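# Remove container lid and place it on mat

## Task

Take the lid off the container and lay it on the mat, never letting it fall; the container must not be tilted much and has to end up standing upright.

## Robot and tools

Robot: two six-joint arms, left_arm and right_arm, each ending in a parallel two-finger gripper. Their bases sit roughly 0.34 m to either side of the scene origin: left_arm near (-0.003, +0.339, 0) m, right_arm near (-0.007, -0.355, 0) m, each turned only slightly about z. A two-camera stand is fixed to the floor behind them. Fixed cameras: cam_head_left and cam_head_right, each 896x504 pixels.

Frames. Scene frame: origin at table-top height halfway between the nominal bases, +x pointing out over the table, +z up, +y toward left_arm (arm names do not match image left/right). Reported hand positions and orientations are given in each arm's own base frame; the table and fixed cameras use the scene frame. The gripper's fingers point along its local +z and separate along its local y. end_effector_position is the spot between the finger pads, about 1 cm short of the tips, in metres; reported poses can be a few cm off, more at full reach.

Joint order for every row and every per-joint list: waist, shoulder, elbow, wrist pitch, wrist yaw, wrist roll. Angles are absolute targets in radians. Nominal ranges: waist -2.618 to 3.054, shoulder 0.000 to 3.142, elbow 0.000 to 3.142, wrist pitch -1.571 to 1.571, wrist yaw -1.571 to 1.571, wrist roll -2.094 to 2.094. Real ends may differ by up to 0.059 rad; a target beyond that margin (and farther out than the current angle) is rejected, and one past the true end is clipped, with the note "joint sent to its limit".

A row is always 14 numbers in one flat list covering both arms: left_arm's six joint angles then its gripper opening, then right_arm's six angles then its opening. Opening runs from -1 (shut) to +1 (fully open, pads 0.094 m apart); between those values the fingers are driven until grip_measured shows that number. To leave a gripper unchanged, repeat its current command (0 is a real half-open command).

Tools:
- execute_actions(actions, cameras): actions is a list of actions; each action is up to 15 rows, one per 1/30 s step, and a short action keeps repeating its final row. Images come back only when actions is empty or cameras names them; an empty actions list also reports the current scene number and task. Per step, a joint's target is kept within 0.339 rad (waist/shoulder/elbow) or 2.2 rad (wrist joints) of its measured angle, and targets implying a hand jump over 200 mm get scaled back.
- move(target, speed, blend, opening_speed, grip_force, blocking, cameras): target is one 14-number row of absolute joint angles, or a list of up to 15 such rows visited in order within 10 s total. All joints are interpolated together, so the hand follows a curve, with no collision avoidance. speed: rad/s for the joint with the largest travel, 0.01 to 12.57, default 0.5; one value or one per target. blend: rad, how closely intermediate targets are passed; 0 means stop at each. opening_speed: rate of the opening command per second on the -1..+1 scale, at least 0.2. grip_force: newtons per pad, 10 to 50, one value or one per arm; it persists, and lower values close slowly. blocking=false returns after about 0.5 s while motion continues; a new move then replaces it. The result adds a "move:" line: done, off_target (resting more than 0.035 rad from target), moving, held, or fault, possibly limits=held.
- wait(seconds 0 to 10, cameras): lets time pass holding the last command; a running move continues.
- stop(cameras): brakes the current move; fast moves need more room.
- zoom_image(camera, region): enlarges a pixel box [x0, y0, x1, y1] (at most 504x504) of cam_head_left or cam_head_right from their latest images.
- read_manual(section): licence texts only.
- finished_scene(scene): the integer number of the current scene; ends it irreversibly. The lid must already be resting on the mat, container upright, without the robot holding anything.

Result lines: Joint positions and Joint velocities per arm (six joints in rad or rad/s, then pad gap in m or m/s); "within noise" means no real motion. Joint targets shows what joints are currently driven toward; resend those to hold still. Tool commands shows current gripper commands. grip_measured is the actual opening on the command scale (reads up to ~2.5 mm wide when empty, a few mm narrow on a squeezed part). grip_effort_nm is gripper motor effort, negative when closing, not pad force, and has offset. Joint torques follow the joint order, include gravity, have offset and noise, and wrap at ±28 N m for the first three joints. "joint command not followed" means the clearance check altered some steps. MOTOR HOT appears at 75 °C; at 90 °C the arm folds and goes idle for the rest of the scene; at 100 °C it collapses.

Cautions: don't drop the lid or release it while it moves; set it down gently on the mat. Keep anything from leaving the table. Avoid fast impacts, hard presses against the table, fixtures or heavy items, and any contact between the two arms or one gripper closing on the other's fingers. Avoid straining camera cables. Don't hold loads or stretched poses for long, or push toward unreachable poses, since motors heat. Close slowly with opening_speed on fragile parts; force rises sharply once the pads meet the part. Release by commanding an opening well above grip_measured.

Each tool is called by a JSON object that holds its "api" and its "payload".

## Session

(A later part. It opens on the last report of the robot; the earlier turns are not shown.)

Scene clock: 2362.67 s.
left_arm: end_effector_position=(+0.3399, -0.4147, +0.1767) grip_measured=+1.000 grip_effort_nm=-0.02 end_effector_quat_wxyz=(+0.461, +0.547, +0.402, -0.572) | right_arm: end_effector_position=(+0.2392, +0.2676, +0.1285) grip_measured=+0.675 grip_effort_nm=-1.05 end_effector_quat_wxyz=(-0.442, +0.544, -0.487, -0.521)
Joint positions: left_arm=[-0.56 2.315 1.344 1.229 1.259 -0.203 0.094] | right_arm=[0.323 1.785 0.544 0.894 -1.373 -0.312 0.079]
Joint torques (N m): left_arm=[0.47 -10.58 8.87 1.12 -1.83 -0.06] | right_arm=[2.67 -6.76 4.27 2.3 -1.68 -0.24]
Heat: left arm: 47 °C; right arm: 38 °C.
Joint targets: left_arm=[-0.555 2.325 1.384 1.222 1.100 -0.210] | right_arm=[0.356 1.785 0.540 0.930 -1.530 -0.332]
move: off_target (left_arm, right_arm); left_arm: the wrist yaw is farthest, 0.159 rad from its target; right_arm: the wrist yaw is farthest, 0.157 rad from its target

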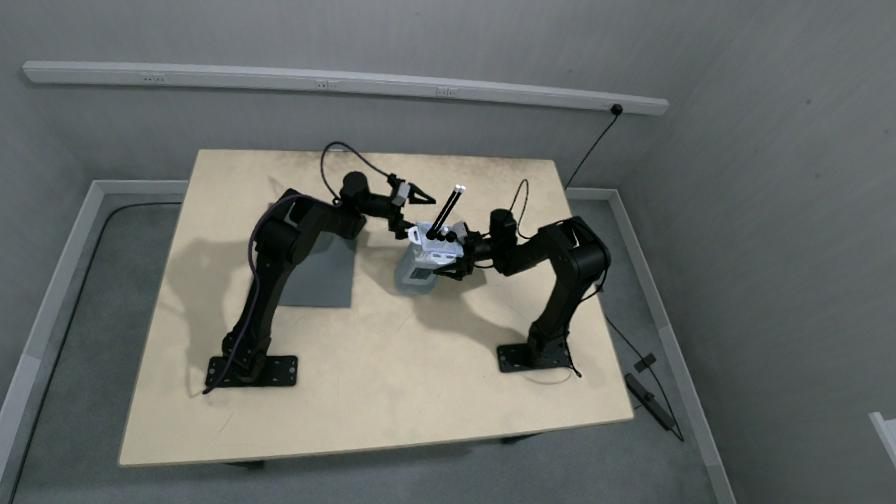

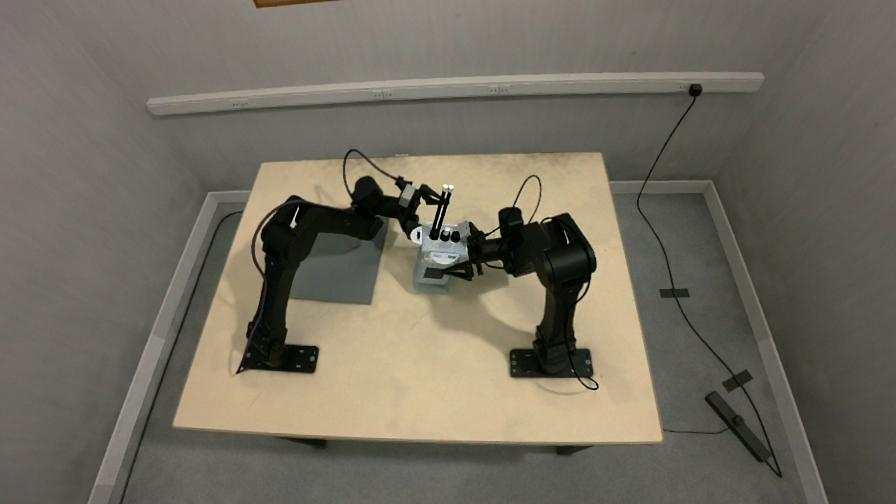

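{"api": "move", "payload": {"target": [-0.56,2.352,1.384,1.255,1.20,-0.21,1,0.340,1.785,0.54,0.93,-1.44,-0.332,0], "speed": 0.06, "cameras": ["cam_head_left","cam_head_right"]}}

{"api": "zoom_image", "payload": {"camera": "cam_head_left", "region": [385, 200, 475, 300]}}

{"api": "zoom_image", "payload": {"camera": "cam_head_right", "region": [385, 200, 475, 300]}}

Scene clock: 2381.23 s.
left_arm: end_effector_position=(+0.3380, -0.4141, +0.1756) grip_measured=+1.000 grip_effort_nm=-0.01 end_effector_quat_wxyz=(+0.461, +0.551, +0.397, -0.572) | right_arm: end_effector_position=(+0.2415, +0.2678, +0.1277) grip_measured=+0.675 grip_effort_nm=-1.05 end_effector_quat_wxyz=(-0.444, +0.542, -0.491, -0.517)
Joint positions: left_arm=[-0.56 2.32 1.344 1.244 1.269 -0.203 0.094] | right_arm=[0.323 1.785 0.544 0.894 -1.36 -0.313 0.079]
Joint torques (N m): left_arm=[-0.02 -8.94 8.83 1.3 -0.86 -0.06] | right_arm=[1.39 -6.76 4.26 2.3 -0.96 -0.25]
Heat: left arm: 48 °C; right arm: 38 °C.
Joint targets: left_arm=[-0.560 2.352 1.384 1.255 1.200 -0.210] | right_arm=[0.340 1.785 0.540 0.930 -1.440 -0.332]
move: off_target (left_arm, right_arm); left_arm: the wrist yaw is farthest, 0.069 rad from its target; right_arm: the wrist yaw is farthest, 0.080 rad from its target

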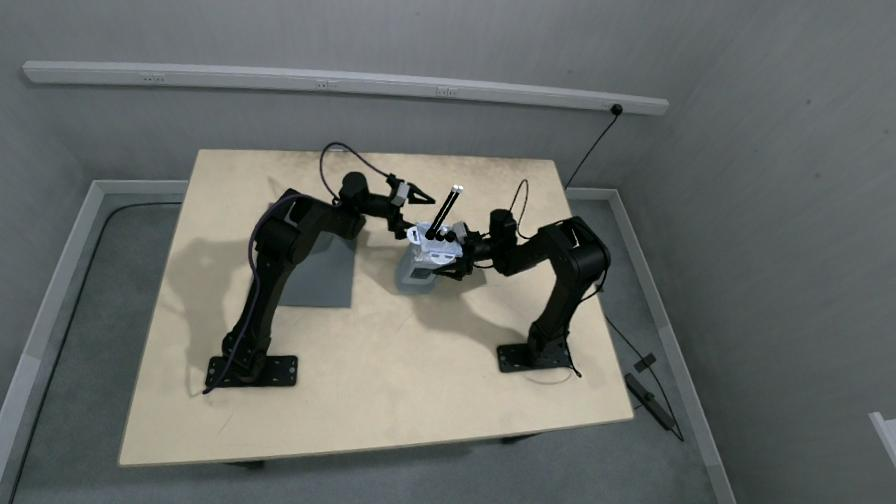

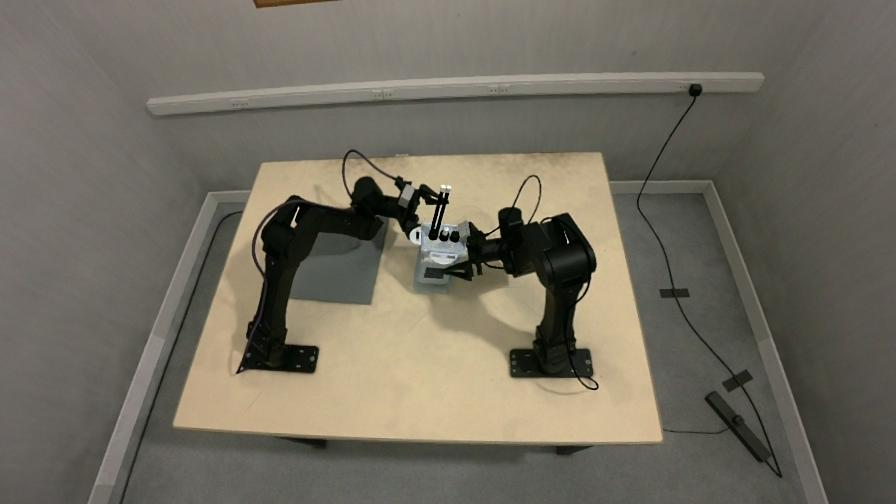

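Scaled by 5.040 from the camera's 896x504 image, which has a finer 1280x720 frame.

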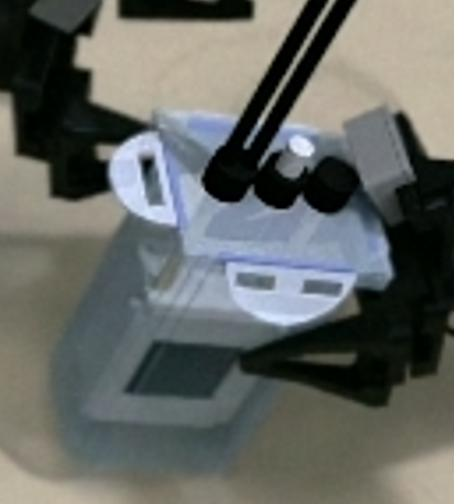

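Scaled by 5.040 from the camera's 896x504 image, which has a finer 1280x720 frame.

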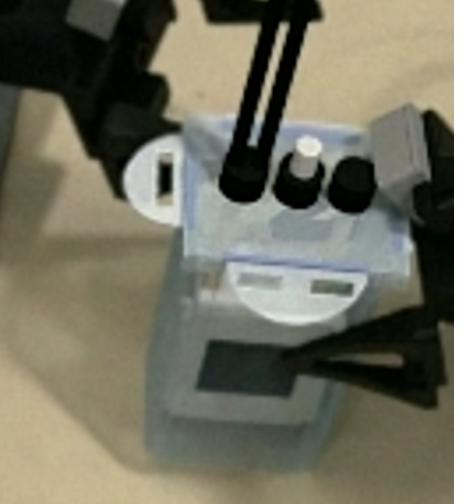

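{"api": "zoom_image", "payload": {"camera": "cam_head_right", "region": [415, 215, 465, 245]}}

{"api": "zoom_image", "payload": {"camera": "cam_head_left", "region": [410, 215, 460, 245]}}

Scaled by 10.080 from the camera's 896x504 image, which has a finer 1280x720 frame.

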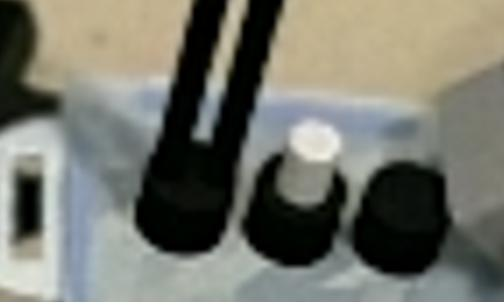

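Scaled by 10.080 from the camera's 896x504 image, which has a finer 1280x720 frame.

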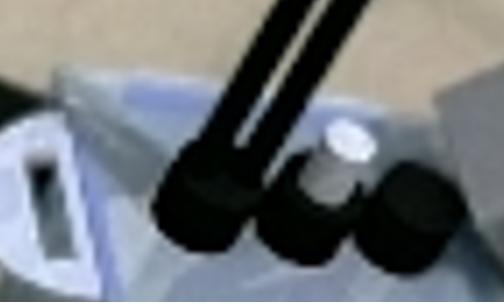

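{"api": "move", "payload": {"target": [[-0.56,2.37,1.384,1.285,1.23,-0.21,1,0.335,1.785,0.54,0.93,-1.40,-0.332,0],[-0.50,2.345,1.29,1.43,1.26,-0.28,1,0.330,1.785,0.54,0.93,-1.38,-0.332,0]], "speed": 0.1, "cameras": ["cam_head_left","cam_head_right"]}}

{"api": "zoom_image", "payload": {"camera": "cam_head_left", "region": [385, 200, 475, 300]}}

{"api": "zoom_image", "payload": {"camera": "cam_head_right", "region": [385, 200, 475, 300]}}

Scene clock: 2408.47 s.
left_arm: end_effector_position=(+0.3530, -0.3900, +0.1731) grip_measured=+1.000 grip_effort_nm=-0.02 end_effector_quat_wxyz=(+0.489, +0.535, +0.399, -0.562) | right_arm: end_effector_position=(+0.2428, +0.2685, +0.1267) grip_measured=+0.674 grip_effort_nm=-1.06 end_effector_quat_wxyz=(-0.449, +0.544, -0.491, -0.511)
Joint positions: left_arm=[-0.505 2.34 1.306 1.401 1.261 -0.275 0.094] | right_arm=[0.325 1.786 0.544 0.894 -1.349 -0.325 0.079]
Joint torques (N m): left_arm=[0.4 -10.84 3.78 1.41 -0.18 -0.04] | right_arm=[0.43 -6.84 4.27 2.31 -0.51 -0.11]
Heat: left arm: 46 °C; right arm: 38 °C.
Joint targets: left_arm=[-0.500 2.345 1.290 1.430 1.260 -0.280] | right_arm=[0.330 1.785 0.540 0.930 -1.380 -0.332]
move: off_target (right_arm); right_arm: the wrist pitch is farthest, 0.036 rad from its target

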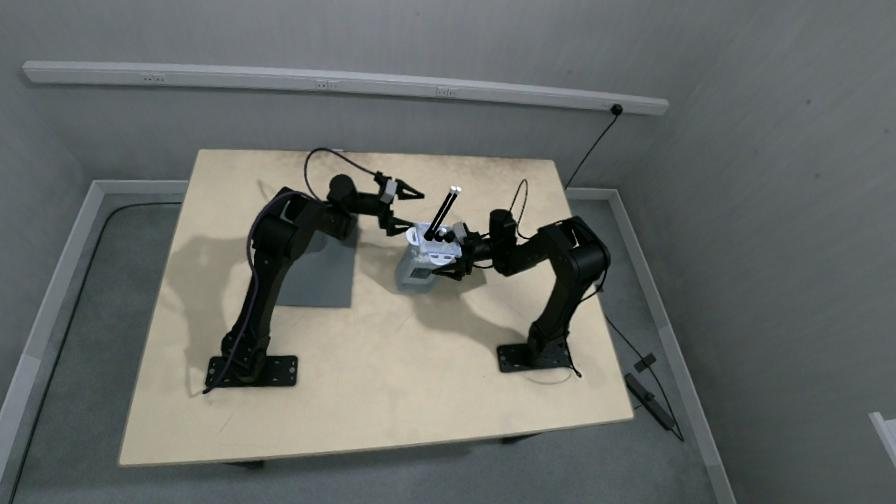

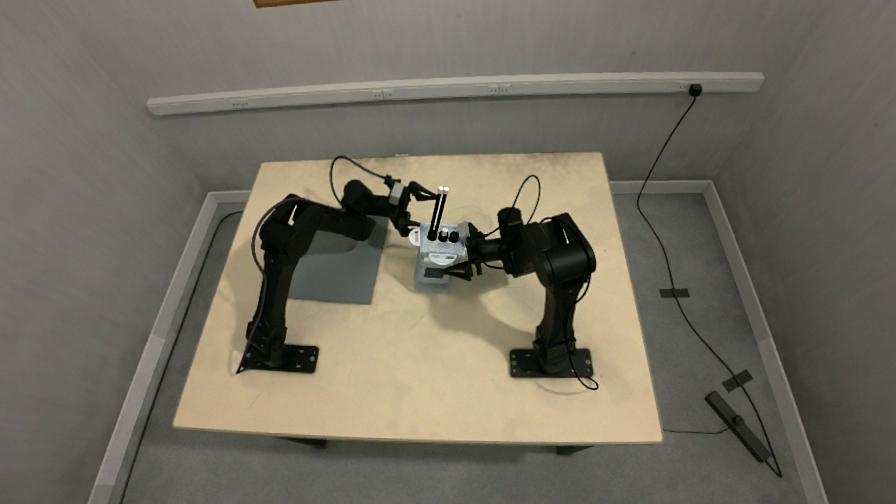

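Scaled by 5.040 from the camera's 896x504 image, which has a finer 1280x720 frame.

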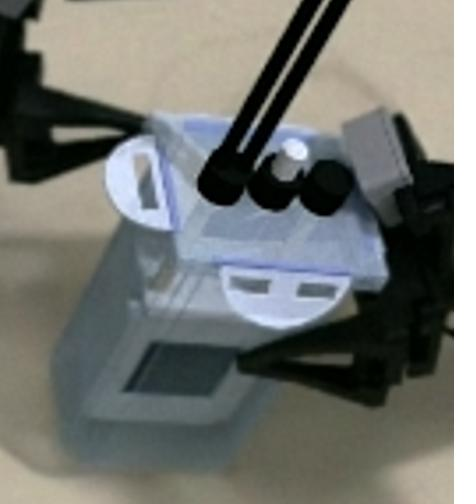

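Scaled by 5.040 from the camera's 896x504 image, which has a finer 1280x720 frame.

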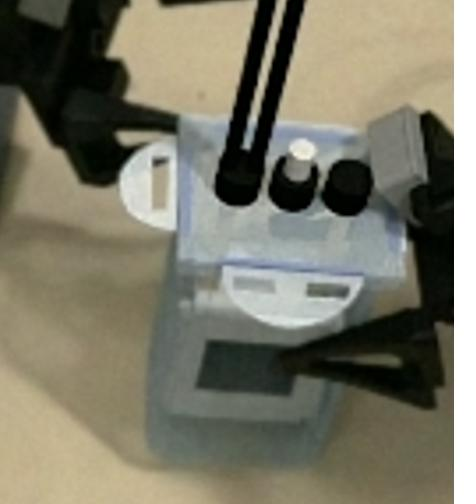

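{"api": "move", "payload": {"target": [-0.42,2.345,1.29,1.43,1.34,-0.2,1,0.330,1.785,0.54,0.93,-1.38,-0.332,0], "speed": 0.2}}

{"api": "move", "payload": {"target": [-0.42,2.345,1.29,1.43,1.34,-0.2,1,0.330,1.785,0.54,0.93,-1.38,-0.332,0.0], "grip_force": [50,10], "cameras": ["cam_head_left","cam_head_right"]}}

{"api": "zoom_image", "payload": {"camera": "cam_head_left", "region": [385, 200, 475, 300]}}

{"api": "zoom_image", "payload": {"camera": "cam_head_right", "region": [385, 200, 475, 300]}}

Scene clock: 2416.40 s.
left_arm: end_effector_position=(+0.3722, -0.3561, +0.1683) grip_measured=+1.000 grip_effort_nm=-0.02 end_effector_quat_wxyz=(+0.505, +0.555, +0.389, -0.534) | right_arm: end_effector_position=(+0.2428, +0.2685, +0.1267) grip_measured=+0.674 grip_effort_nm=-1.06 end_effector_quat_wxyz=(-0.449, +0.544, -0.491, -0.511)
Joint positions: left_arm=[-0.418 2.34 1.306 1.402 1.34 -0.212 0.094] | right_arm=[0.325 1.786 0.544 0.894 -1.349 -0.325 0.079]
Joint torques (N m): left_arm=[-0.28 -10.84 3.78 1.36 -0.19 0.14] | right_arm=[0.42 -6.83 4.27 2.31 -0.5 -0.1]
Heat: left arm: 45 °C; right arm: 38 °C.
Joint targets: left_arm=[-0.420 2.345 1.290 1.430 1.340 -0.200] | right_arm=[0.330 1.785 0.540 0.930 -1.380 -0.332]
move: off_target (right_arm); right_arm: the wrist pitch is farthest, 0.036 rad from its target

Scene clock: 2416.90 s.
left_arm: end_effector_position=(+0.3722, -0.3561, +0.1682) grip_measured=+1.000 grip_effort_nm=-0.01 end_effector_quat_wxyz=(+0.505, +0.555, +0.389, -0.534) | right_arm: end_effector_position=(+0.2430, +0.2685, +0.1267) grip_measured=+0.693 grip_effort_nm=-0.33 end_effector_quat_wxyz=(-0.449, +0.544, -0.492, -0.511)
Joint positions: left_arm=[-0.418 2.34 1.306 1.402 1.34 -0.212 0.094] | right_arm=[0.325 1.786 0.544 0.894 -1.348 -0.325 0.08]
Joint torques (N m): left_arm=[-0.27 -10.8 3.78 1.36 -0.17 0.13] | right_arm=[0.43 -6.84 4.26 2.31 -0.52 -0.1]
Heat: left arm: 45 °C; right arm: 38 °C.
Joint targets: left_arm=[-0.420 2.345 1.290 1.430 1.340 -0.200] | right_arm=[0.330 1.785 0.540 0.930 -1.380 -0.332]
grip_force (N): 50, 10
move: off_target (right_arm); right_arm: the wrist pitch is farthest, 0.036 rad from its target

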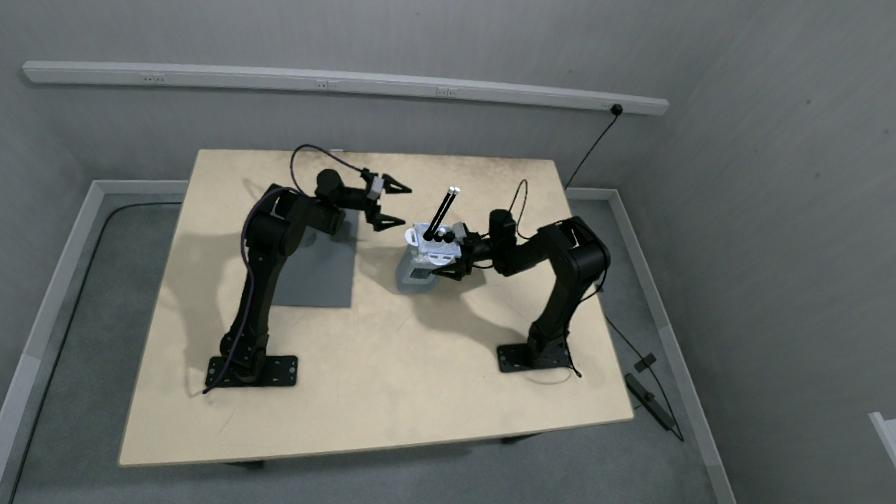

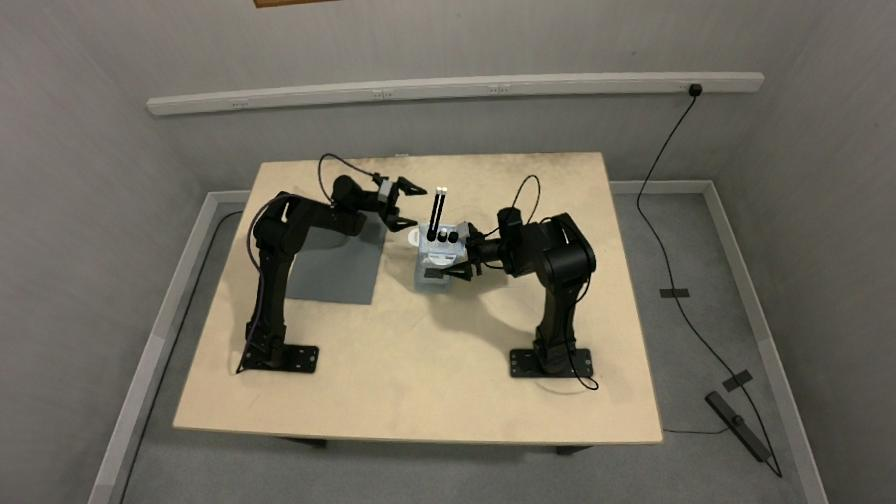

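Scaled by 5.040 from the camera's 896x504 image, which has a finer 1280x720 frame.

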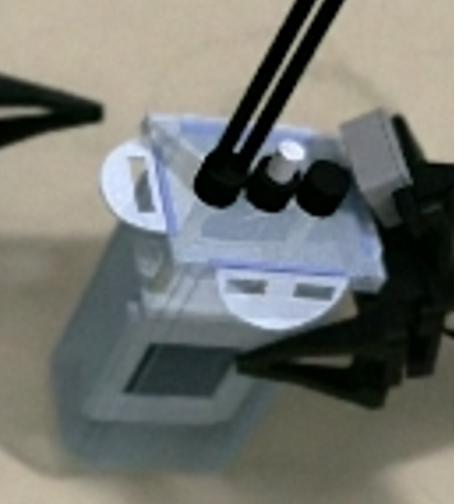

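Scaled by 5.040 from the camera's 896x504 image, which has a finer 1280x720 frame.

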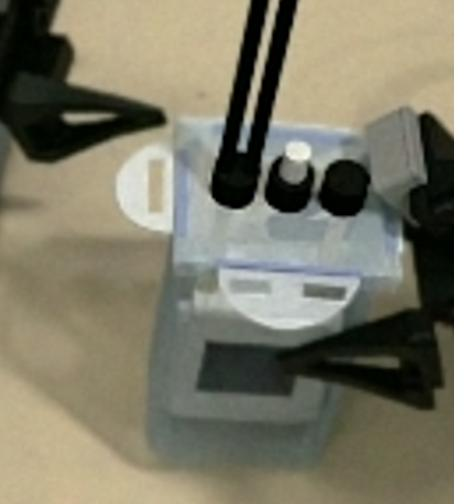

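{"api": "wait", "payload": {"seconds": 2, "cameras": ["cam_head_left","cam_head_right"]}}

{"api": "zoom_image", "payload": {"camera": "cam_head_left", "region": [385, 200, 475, 300]}}

{"api": "zoom_image", "payload": {"camera": "cam_head_right", "region": [385, 200, 475, 300]}}

Scene clock: 2423.40 s.
left_arm: end_effector_position=(+0.3722, -0.3561, +0.1682) grip_measured=+1.000 grip_effort_nm=-0.02 end_effector_quat_wxyz=(+0.505, +0.555, +0.389, -0.534) | right_arm: end_effector_position=(+0.2430, +0.2685, +0.1267) grip_measured=+0.693 grip_effort_nm=-0.33 end_effector_quat_wxyz=(-0.449, +0.544, -0.492, -0.511)
Joint positions: left_arm=[-0.418 2.34 1.306 1.402 1.34 -0.212 0.094] | right_arm=[0.325 1.786 0.544 0.894 -1.348 -0.325 0.08]
Joint torques (N m): left_arm=[-0.28 -10.78 3.77 1.36 -0.17 0.12] | right_arm=[0.42 -6.86 4.27 2.31 -0.52 -0.1]
Heat: left arm: 45 °C; right arm: 38 °C.
Joint targets: left_arm=[-0.420 2.345 1.290 1.430 1.340 -0.200] | right_arm=[0.330 1.785 0.540 0.930 -1.380 -0.332]
Tool commands: left_gripper/opening=+1.0 right_gripper/opening=+0.0
grip_force (N): 50, 10
wait: 2.00 s; at rest from the start

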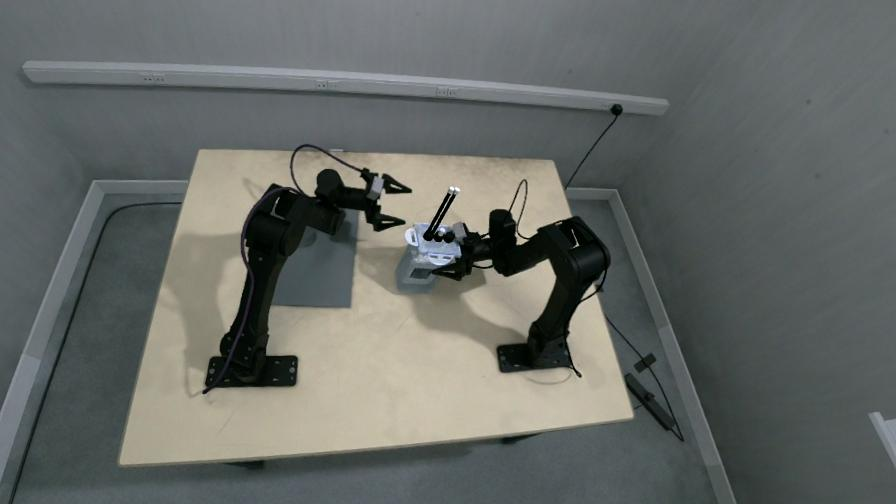

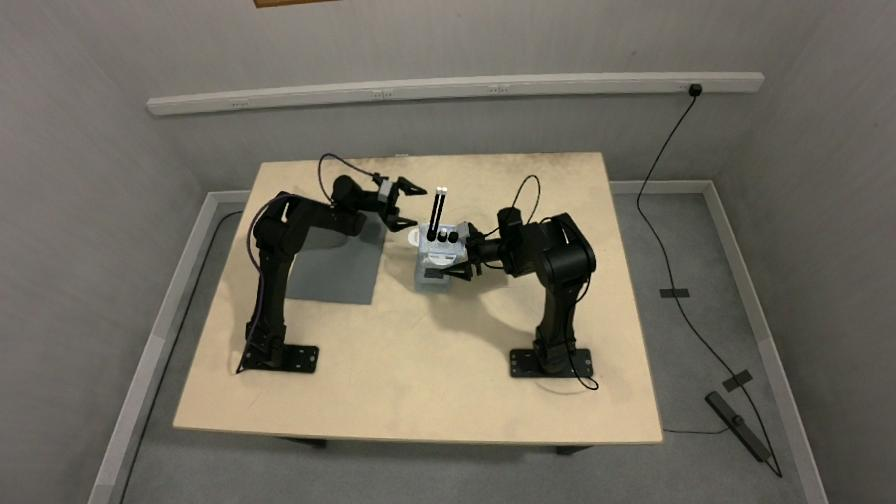

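Scaled by 5.040 from the camera's 896x504 image, which has a finer 1280x720 frame.

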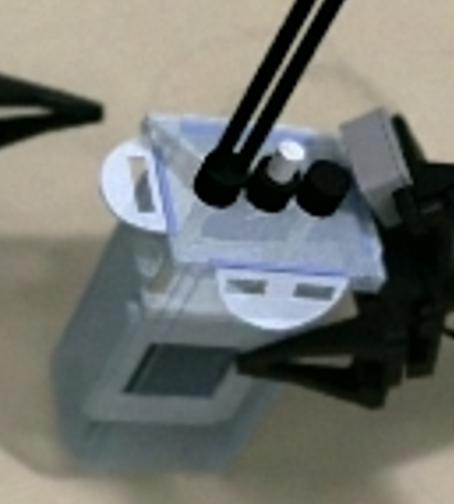

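Scaled by 5.040 from the camera's 896x504 image, which has a finer 1280x720 frame.

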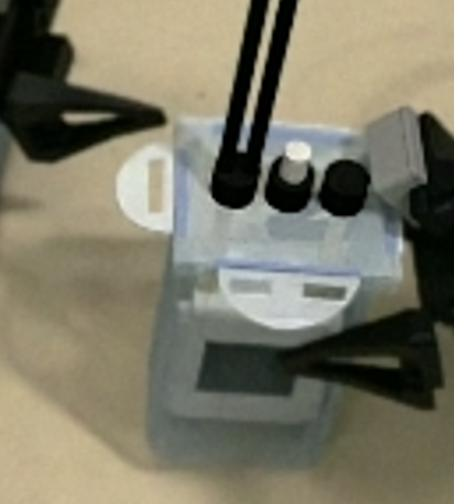

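{"api": "move", "payload": {"target": [-0.42,2.345,1.29,1.43,1.34,-0.2,1,0.330,1.785,0.54,0.93,-1.38,-0.332,0.695], "opening_speed": 0.2, "cameras": ["cam_head_left","cam_head_right"]}}

{"api": "zoom_image", "payload": {"camera": "cam_head_left", "region": [385, 200, 475, 300]}}

Scene clock: 2434.27 s.
left_arm: end_effector_position=(+0.3722, -0.3561, +0.1682) grip_measured=+1.000 grip_effort_nm=-0.01 end_effector_quat_wxyz=(+0.505, +0.555, +0.389, -0.534) | right_arm: end_effector_position=(+0.2440, +0.2685, +0.1254) grip_measured=+0.699 grip_effort_nm=-0.22 end_effector_quat_wxyz=(-0.449, +0.542, -0.495, -0.510)
Joint positions: left_arm=[-0.418 2.34 1.306 1.402 1.34 -0.212 0.094] | right_arm=[0.325 1.787 0.544 0.891 -1.342 -0.325 0.08]
Joint torques (N m): left_arm=[-0.25 -10.78 3.77 1.36 -0.18 0.13] | right_arm=[0.42 -7.02 4.29 2.35 -0.58 -0.1]
Heat: left arm: 44 °C; right arm: 38 °C.
Joint targets: left_arm=[-0.420 2.345 1.290 1.430 1.340 -0.200] | right_arm=[0.330 1.785 0.540 0.930 -1.380 -0.332]
grip_force (N): 50, 10
move: off_target (right_arm); right_arm: the wrist pitch is farthest, 0.039 rad from its target

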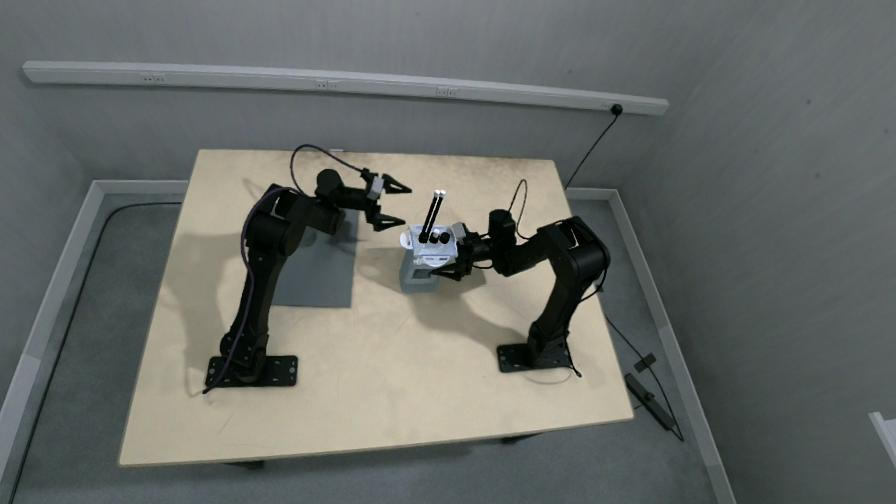

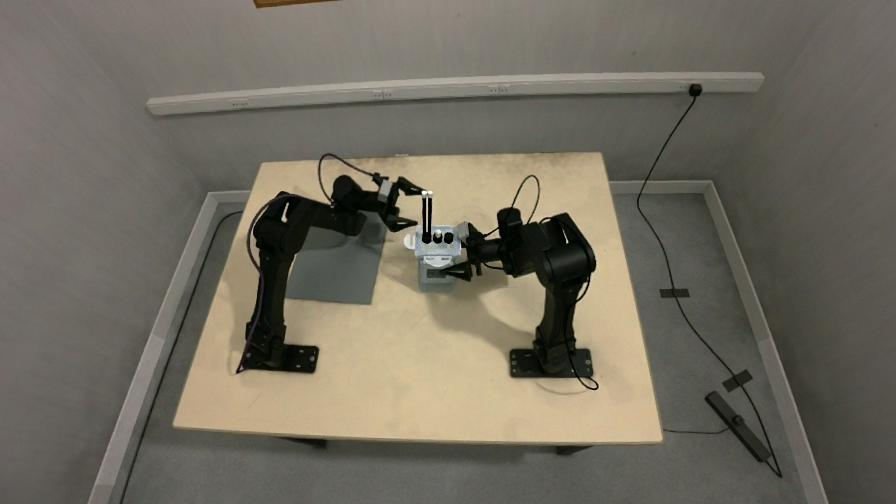

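Scaled by 5.040 from the camera's 896x504 image, which has a finer 1280x720 frame.

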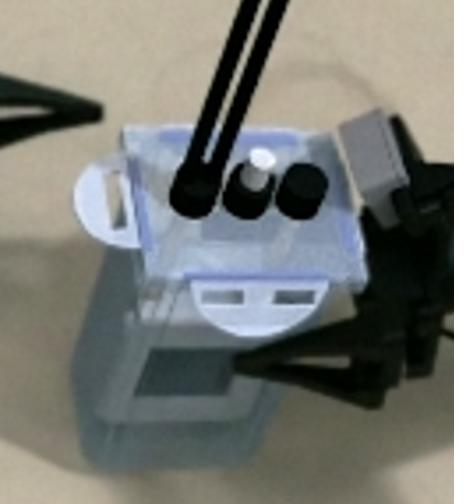

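{"api": "move", "payload": {"target": [-0.42,2.345,1.29,1.43,1.34,-0.2,1,0.330,1.785,0.54,0.93,-1.38,-0.332,0.705], "opening_speed": 0.2, "cameras": ["cam_head_left","cam_head_right"]}}

{"api": "zoom_image", "payload": {"camera": "cam_head_left", "region": [385, 180, 475, 300]}}

{"api": "zoom_image", "payload": {"camera": "cam_head_right", "region": [385, 180, 475, 300]}}

Scene clock: 2441.93 s.
left_arm: end_effector_position=(+0.3722, -0.3561, +0.1682) grip_measured=+1.000 grip_effort_nm=-0.01 end_effector_quat_wxyz=(+0.505, +0.555, +0.389, -0.534) | right_arm: end_effector_position=(+0.2423, +0.2685, +0.1277) grip_measured=+0.705 grip_effort_nm=-0.01 end_effector_quat_wxyz=(-0.451, +0.547, -0.486, -0.511)
Joint positions: left_arm=[-0.418 2.34 1.306 1.402 1.34 -0.212 0.094] | right_arm=[0.325 1.787 0.544 0.905 -1.355 -0.328 0.08]
Joint torques (N m): left_arm=[-0.28 -10.81 3.74 1.36 -0.18 0.12] | right_arm=[0.42 -6.99 4.26 2.19 -0.45 -0.06]
Heat: left arm: 44 °C; right arm: 37 °C.
Joint targets: left_arm=[-0.420 2.345 1.290 1.430 1.340 -0.200] | right_arm=[0.330 1.785 0.540 0.930 -1.380 -0.332]
grip_force (N): 50, 10
move: done

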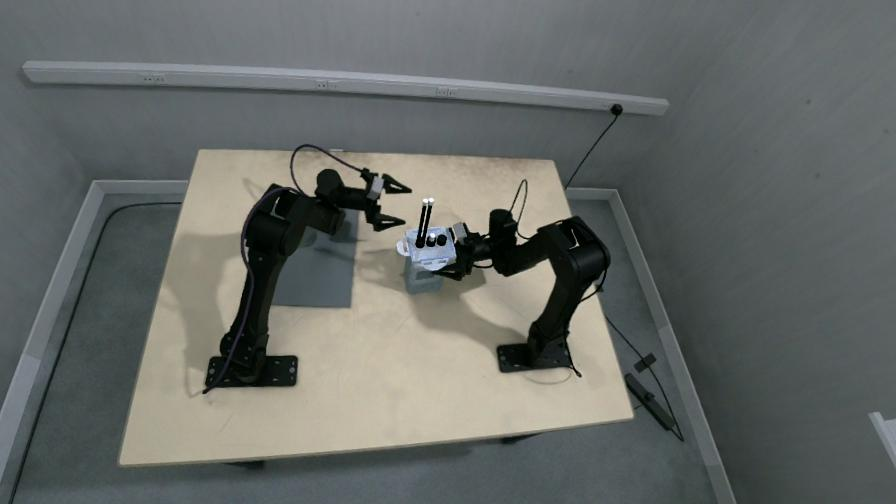

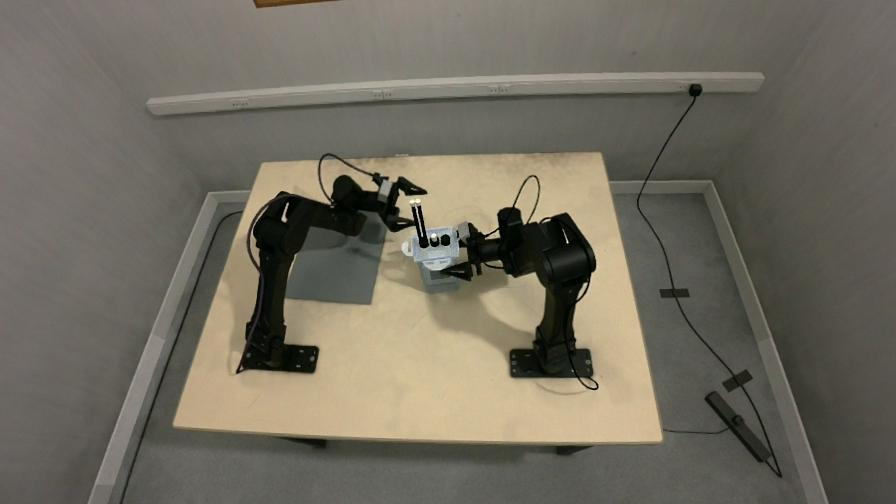

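Scaled by 4.200 from the camera's 896x504 image, which has a finer 1280x720 frame.

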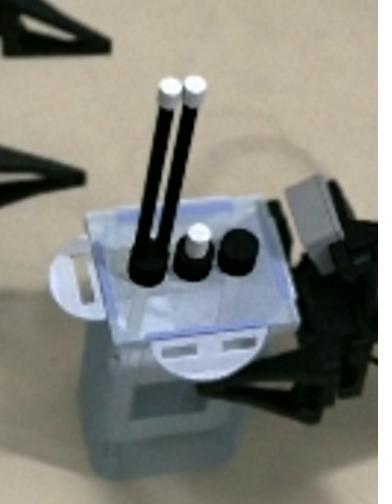

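Scaled by 4.200 from the camera's 896x504 image, which has a finer 1280x720 frame.

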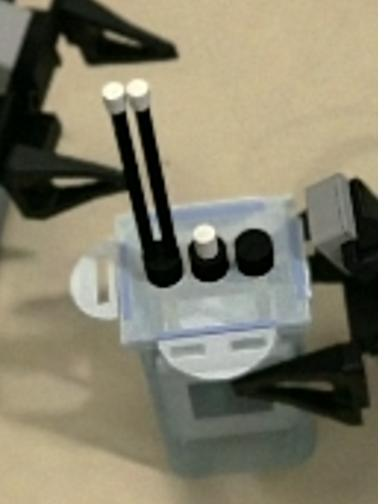

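{"api": "zoom_image", "payload": {"camera": "cam_head_left", "region": [400, 220, 460, 260]}}

{"api": "zoom_image", "payload": {"camera": "cam_head_right", "region": [405, 220, 465, 260]}}

Scaled by 8.400 from the camera's 896x504 image, which has a finer 1280x720 frame.

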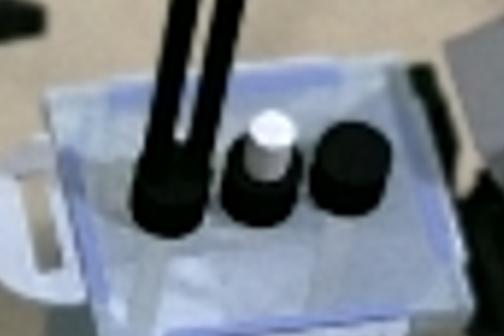

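Scaled by 8.400 from the camera's 896x504 image, which has a finer 1280x720 frame.

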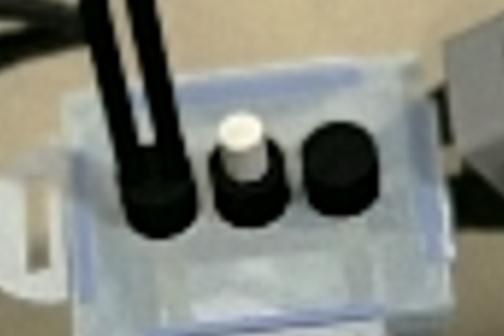

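{"api": "move", "payload": {"target": [-0.42,2.33,1.30,1.40,1.34,-0.2,1,0.330,1.785,0.54,0.93,-1.38,-0.332,0.0], "grip_force": [50,50], "opening_speed": 0.3}}

{"api": "move", "payload": {"target": [-0.499,2.332,1.303,1.37,1.375,-0.284,1,0.330,1.785,0.54,0.93,-1.38,-0.332,0.0], "speed": 0.2, "cameras": ["cam_head_left","cam_head_right"]}}

{"api": "zoom_image", "payload": {"camera": "cam_head_left", "region": [385, 210, 465, 300]}}

{"api": "zoom_image", "payload": {"camera": "cam_head_right", "region": [385, 210, 465, 300]}}

Scene clock: 2481.70 s.
left_arm: end_effector_position=(+0.3722, -0.3562, +0.1679) grip_measured=+1.000 grip_effort_nm=-0.01 end_effector_quat_wxyz=(+0.504, +0.554, +0.390, -0.535) | right_arm: end_effector_position=(+0.2423, +0.2685, +0.1277) grip_measured=+0.669 grip_effort_nm=-1.06 end_effector_quat_wxyz=(-0.452, +0.548, -0.485, -0.510)
Joint positions: left_arm=[-0.418 2.34 1.306 1.399 1.341 -0.212 0.094] | right_arm=[0.325 1.787 0.544 0.906 -1.355 -0.33 0.078]
Joint torques (N m): left_arm=[-0.29 -11.93 4.56 1.09 -0.18 0.12] | right_arm=[0.42 -7.01 4.25 2.19 -0.45 -0.04]
Heat: left arm: 44 °C; right arm: 35 °C.
Joint targets: left_arm=[-0.420 2.330 1.300 1.400 1.340 -0.200] | right_arm=[0.330 1.785 0.540 0.930 -1.380 -0.332]
move: done

Scene clock: 2482.73 s.
left_arm: end_effector_position=(+0.3363, -0.3852, +0.1630) grip_measured=+1.000 grip_effort_nm=-0.01 end_effector_quat_wxyz=(+0.443, +0.564, +0.387, -0.580) | right_arm: end_effector_position=(+0.2423, +0.2685, +0.1277) grip_measured=+0.669 grip_effort_nm=-1.06 end_effector_quat_wxyz=(-0.452, +0.548, -0.485, -0.510)
Joint positions: left_arm=[-0.502 2.34 1.306 1.371 1.375 -0.279 0.094] | right_arm=[0.325 1.787 0.544 0.906 -1.355 -0.33 0.078]
Joint torques (N m): left_arm=[0.21 -11.79 4.82 1.07 -0.16 -0.03] | right_arm=[0.43 -7.01 4.27 2.18 -0.45 -0.04]
Heat: left arm: 44 °C; right arm: 35 °C.
Joint targets: left_arm=[-0.499 2.332 1.303 1.370 1.375 -0.284] | right_arm=[0.330 1.785 0.540 0.930 -1.380 -0.332]
move: done

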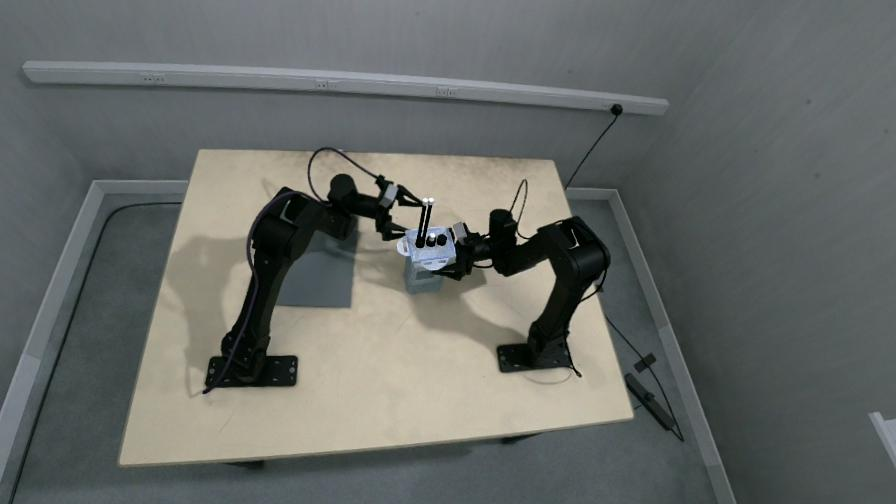

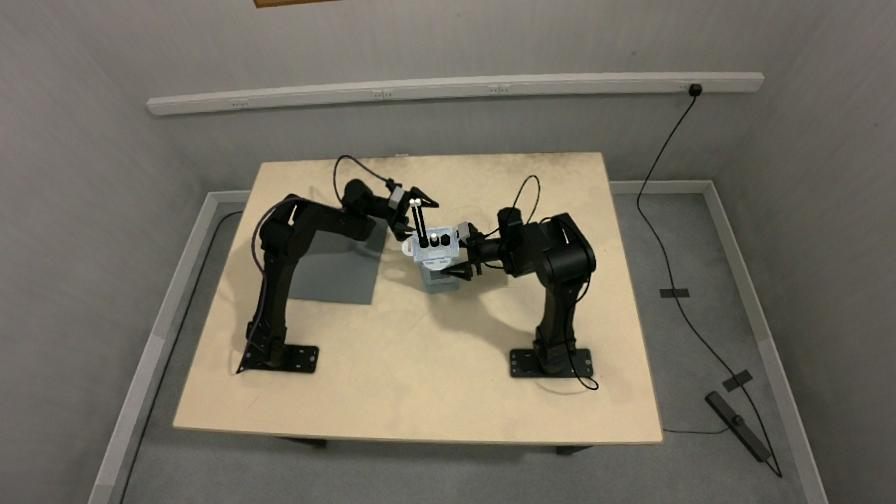

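Scaled by 5.600 from the camera's 896x504 image, which has a finer 1280x720 frame.

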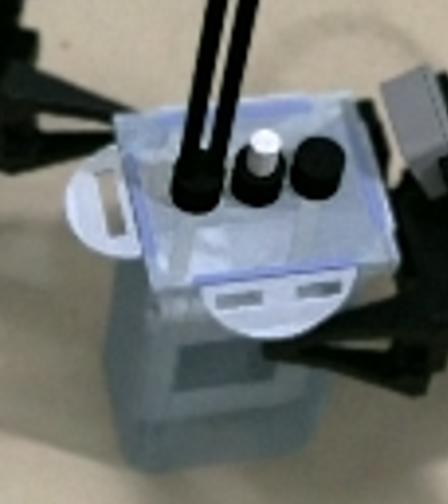

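Scaled by 5.600 from the camera's 896x504 image, which has a finer 1280x720 frame.

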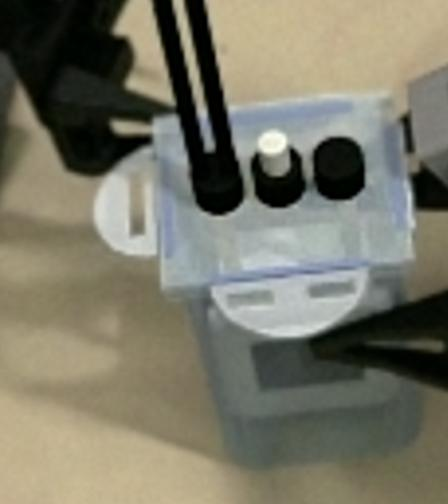

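{"api": "move", "payload": {"target": [-0.543,2.372,1.39,1.285,1.38,-0.229,1,0.330,1.785,0.54,0.93,-1.38,-0.332,0.0], "speed": 0.06, "cameras": ["cam_head_left","cam_head_right"]}}

{"api": "zoom_image", "payload": {"camera": "cam_head_left", "region": [385, 210, 465, 300]}}

{"api": "zoom_image", "payload": {"camera": "cam_head_right", "region": [400, 215, 460, 260]}}

Scene clock: 2496.47 s.
left_arm: end_effector_position=(+0.3312, -0.3988, +0.1650) grip_measured=+1.000 grip_effort_nm=-0.02 end_effector_quat_wxyz=(+0.429, +0.575, +0.379, -0.585) | right_arm: end_effector_position=(+0.2418, +0.2685, +0.1278) grip_measured=+0.668 grip_effort_nm=-1.06 end_effector_quat_wxyz=(-0.452, +0.548, -0.484, -0.511)
Joint positions: left_arm=[-0.53 2.344 1.352 1.283 1.389 -0.237 0.094] | right_arm=[0.325 1.787 0.544 0.906 -1.357 -0.332 0.078]
Joint torques (N m): left_arm=[-1.26 -9.24 8.54 1.13 -0.23 0.09] | right_arm=[0.4 -7.01 4.26 2.18 -0.43 -0.02]
Heat: left arm: 45 °C; right arm: 35 °C.
Joint targets: left_arm=[-0.543 2.372 1.390 1.285 1.380 -0.229] | right_arm=[0.330 1.785 0.540 0.930 -1.380 -0.332]
move: off_target (left_arm); left_arm: the elbow is farthest, 0.038 rad from its target

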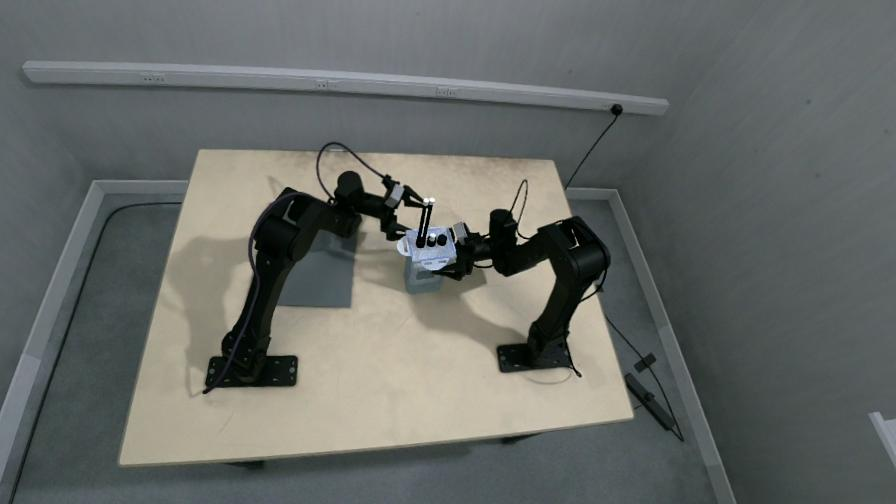

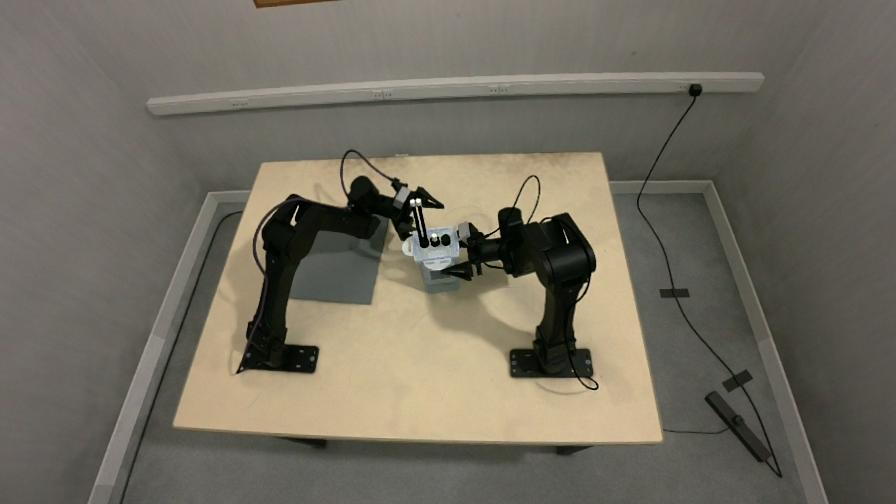

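Scaled by 5.600 from the camera's 896x504 image, which has a finer 1280x720 frame.

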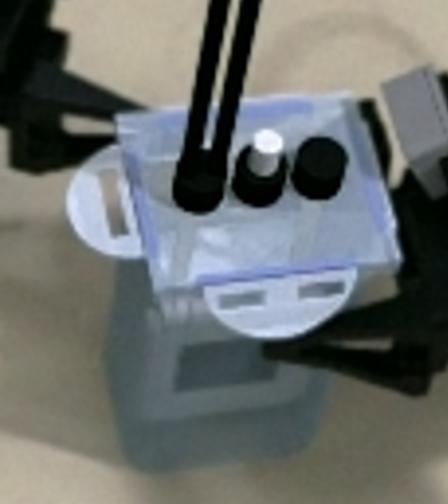

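Scaled by 8.400 from the camera's 896x504 image, which has a finer 1280x720 frame.

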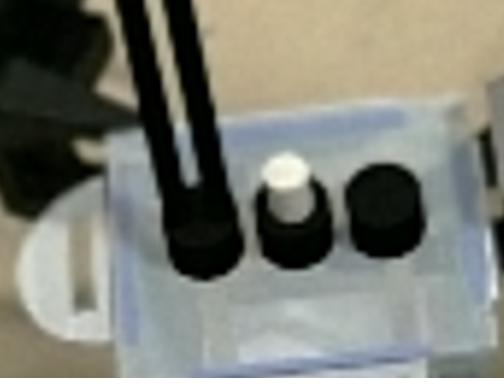

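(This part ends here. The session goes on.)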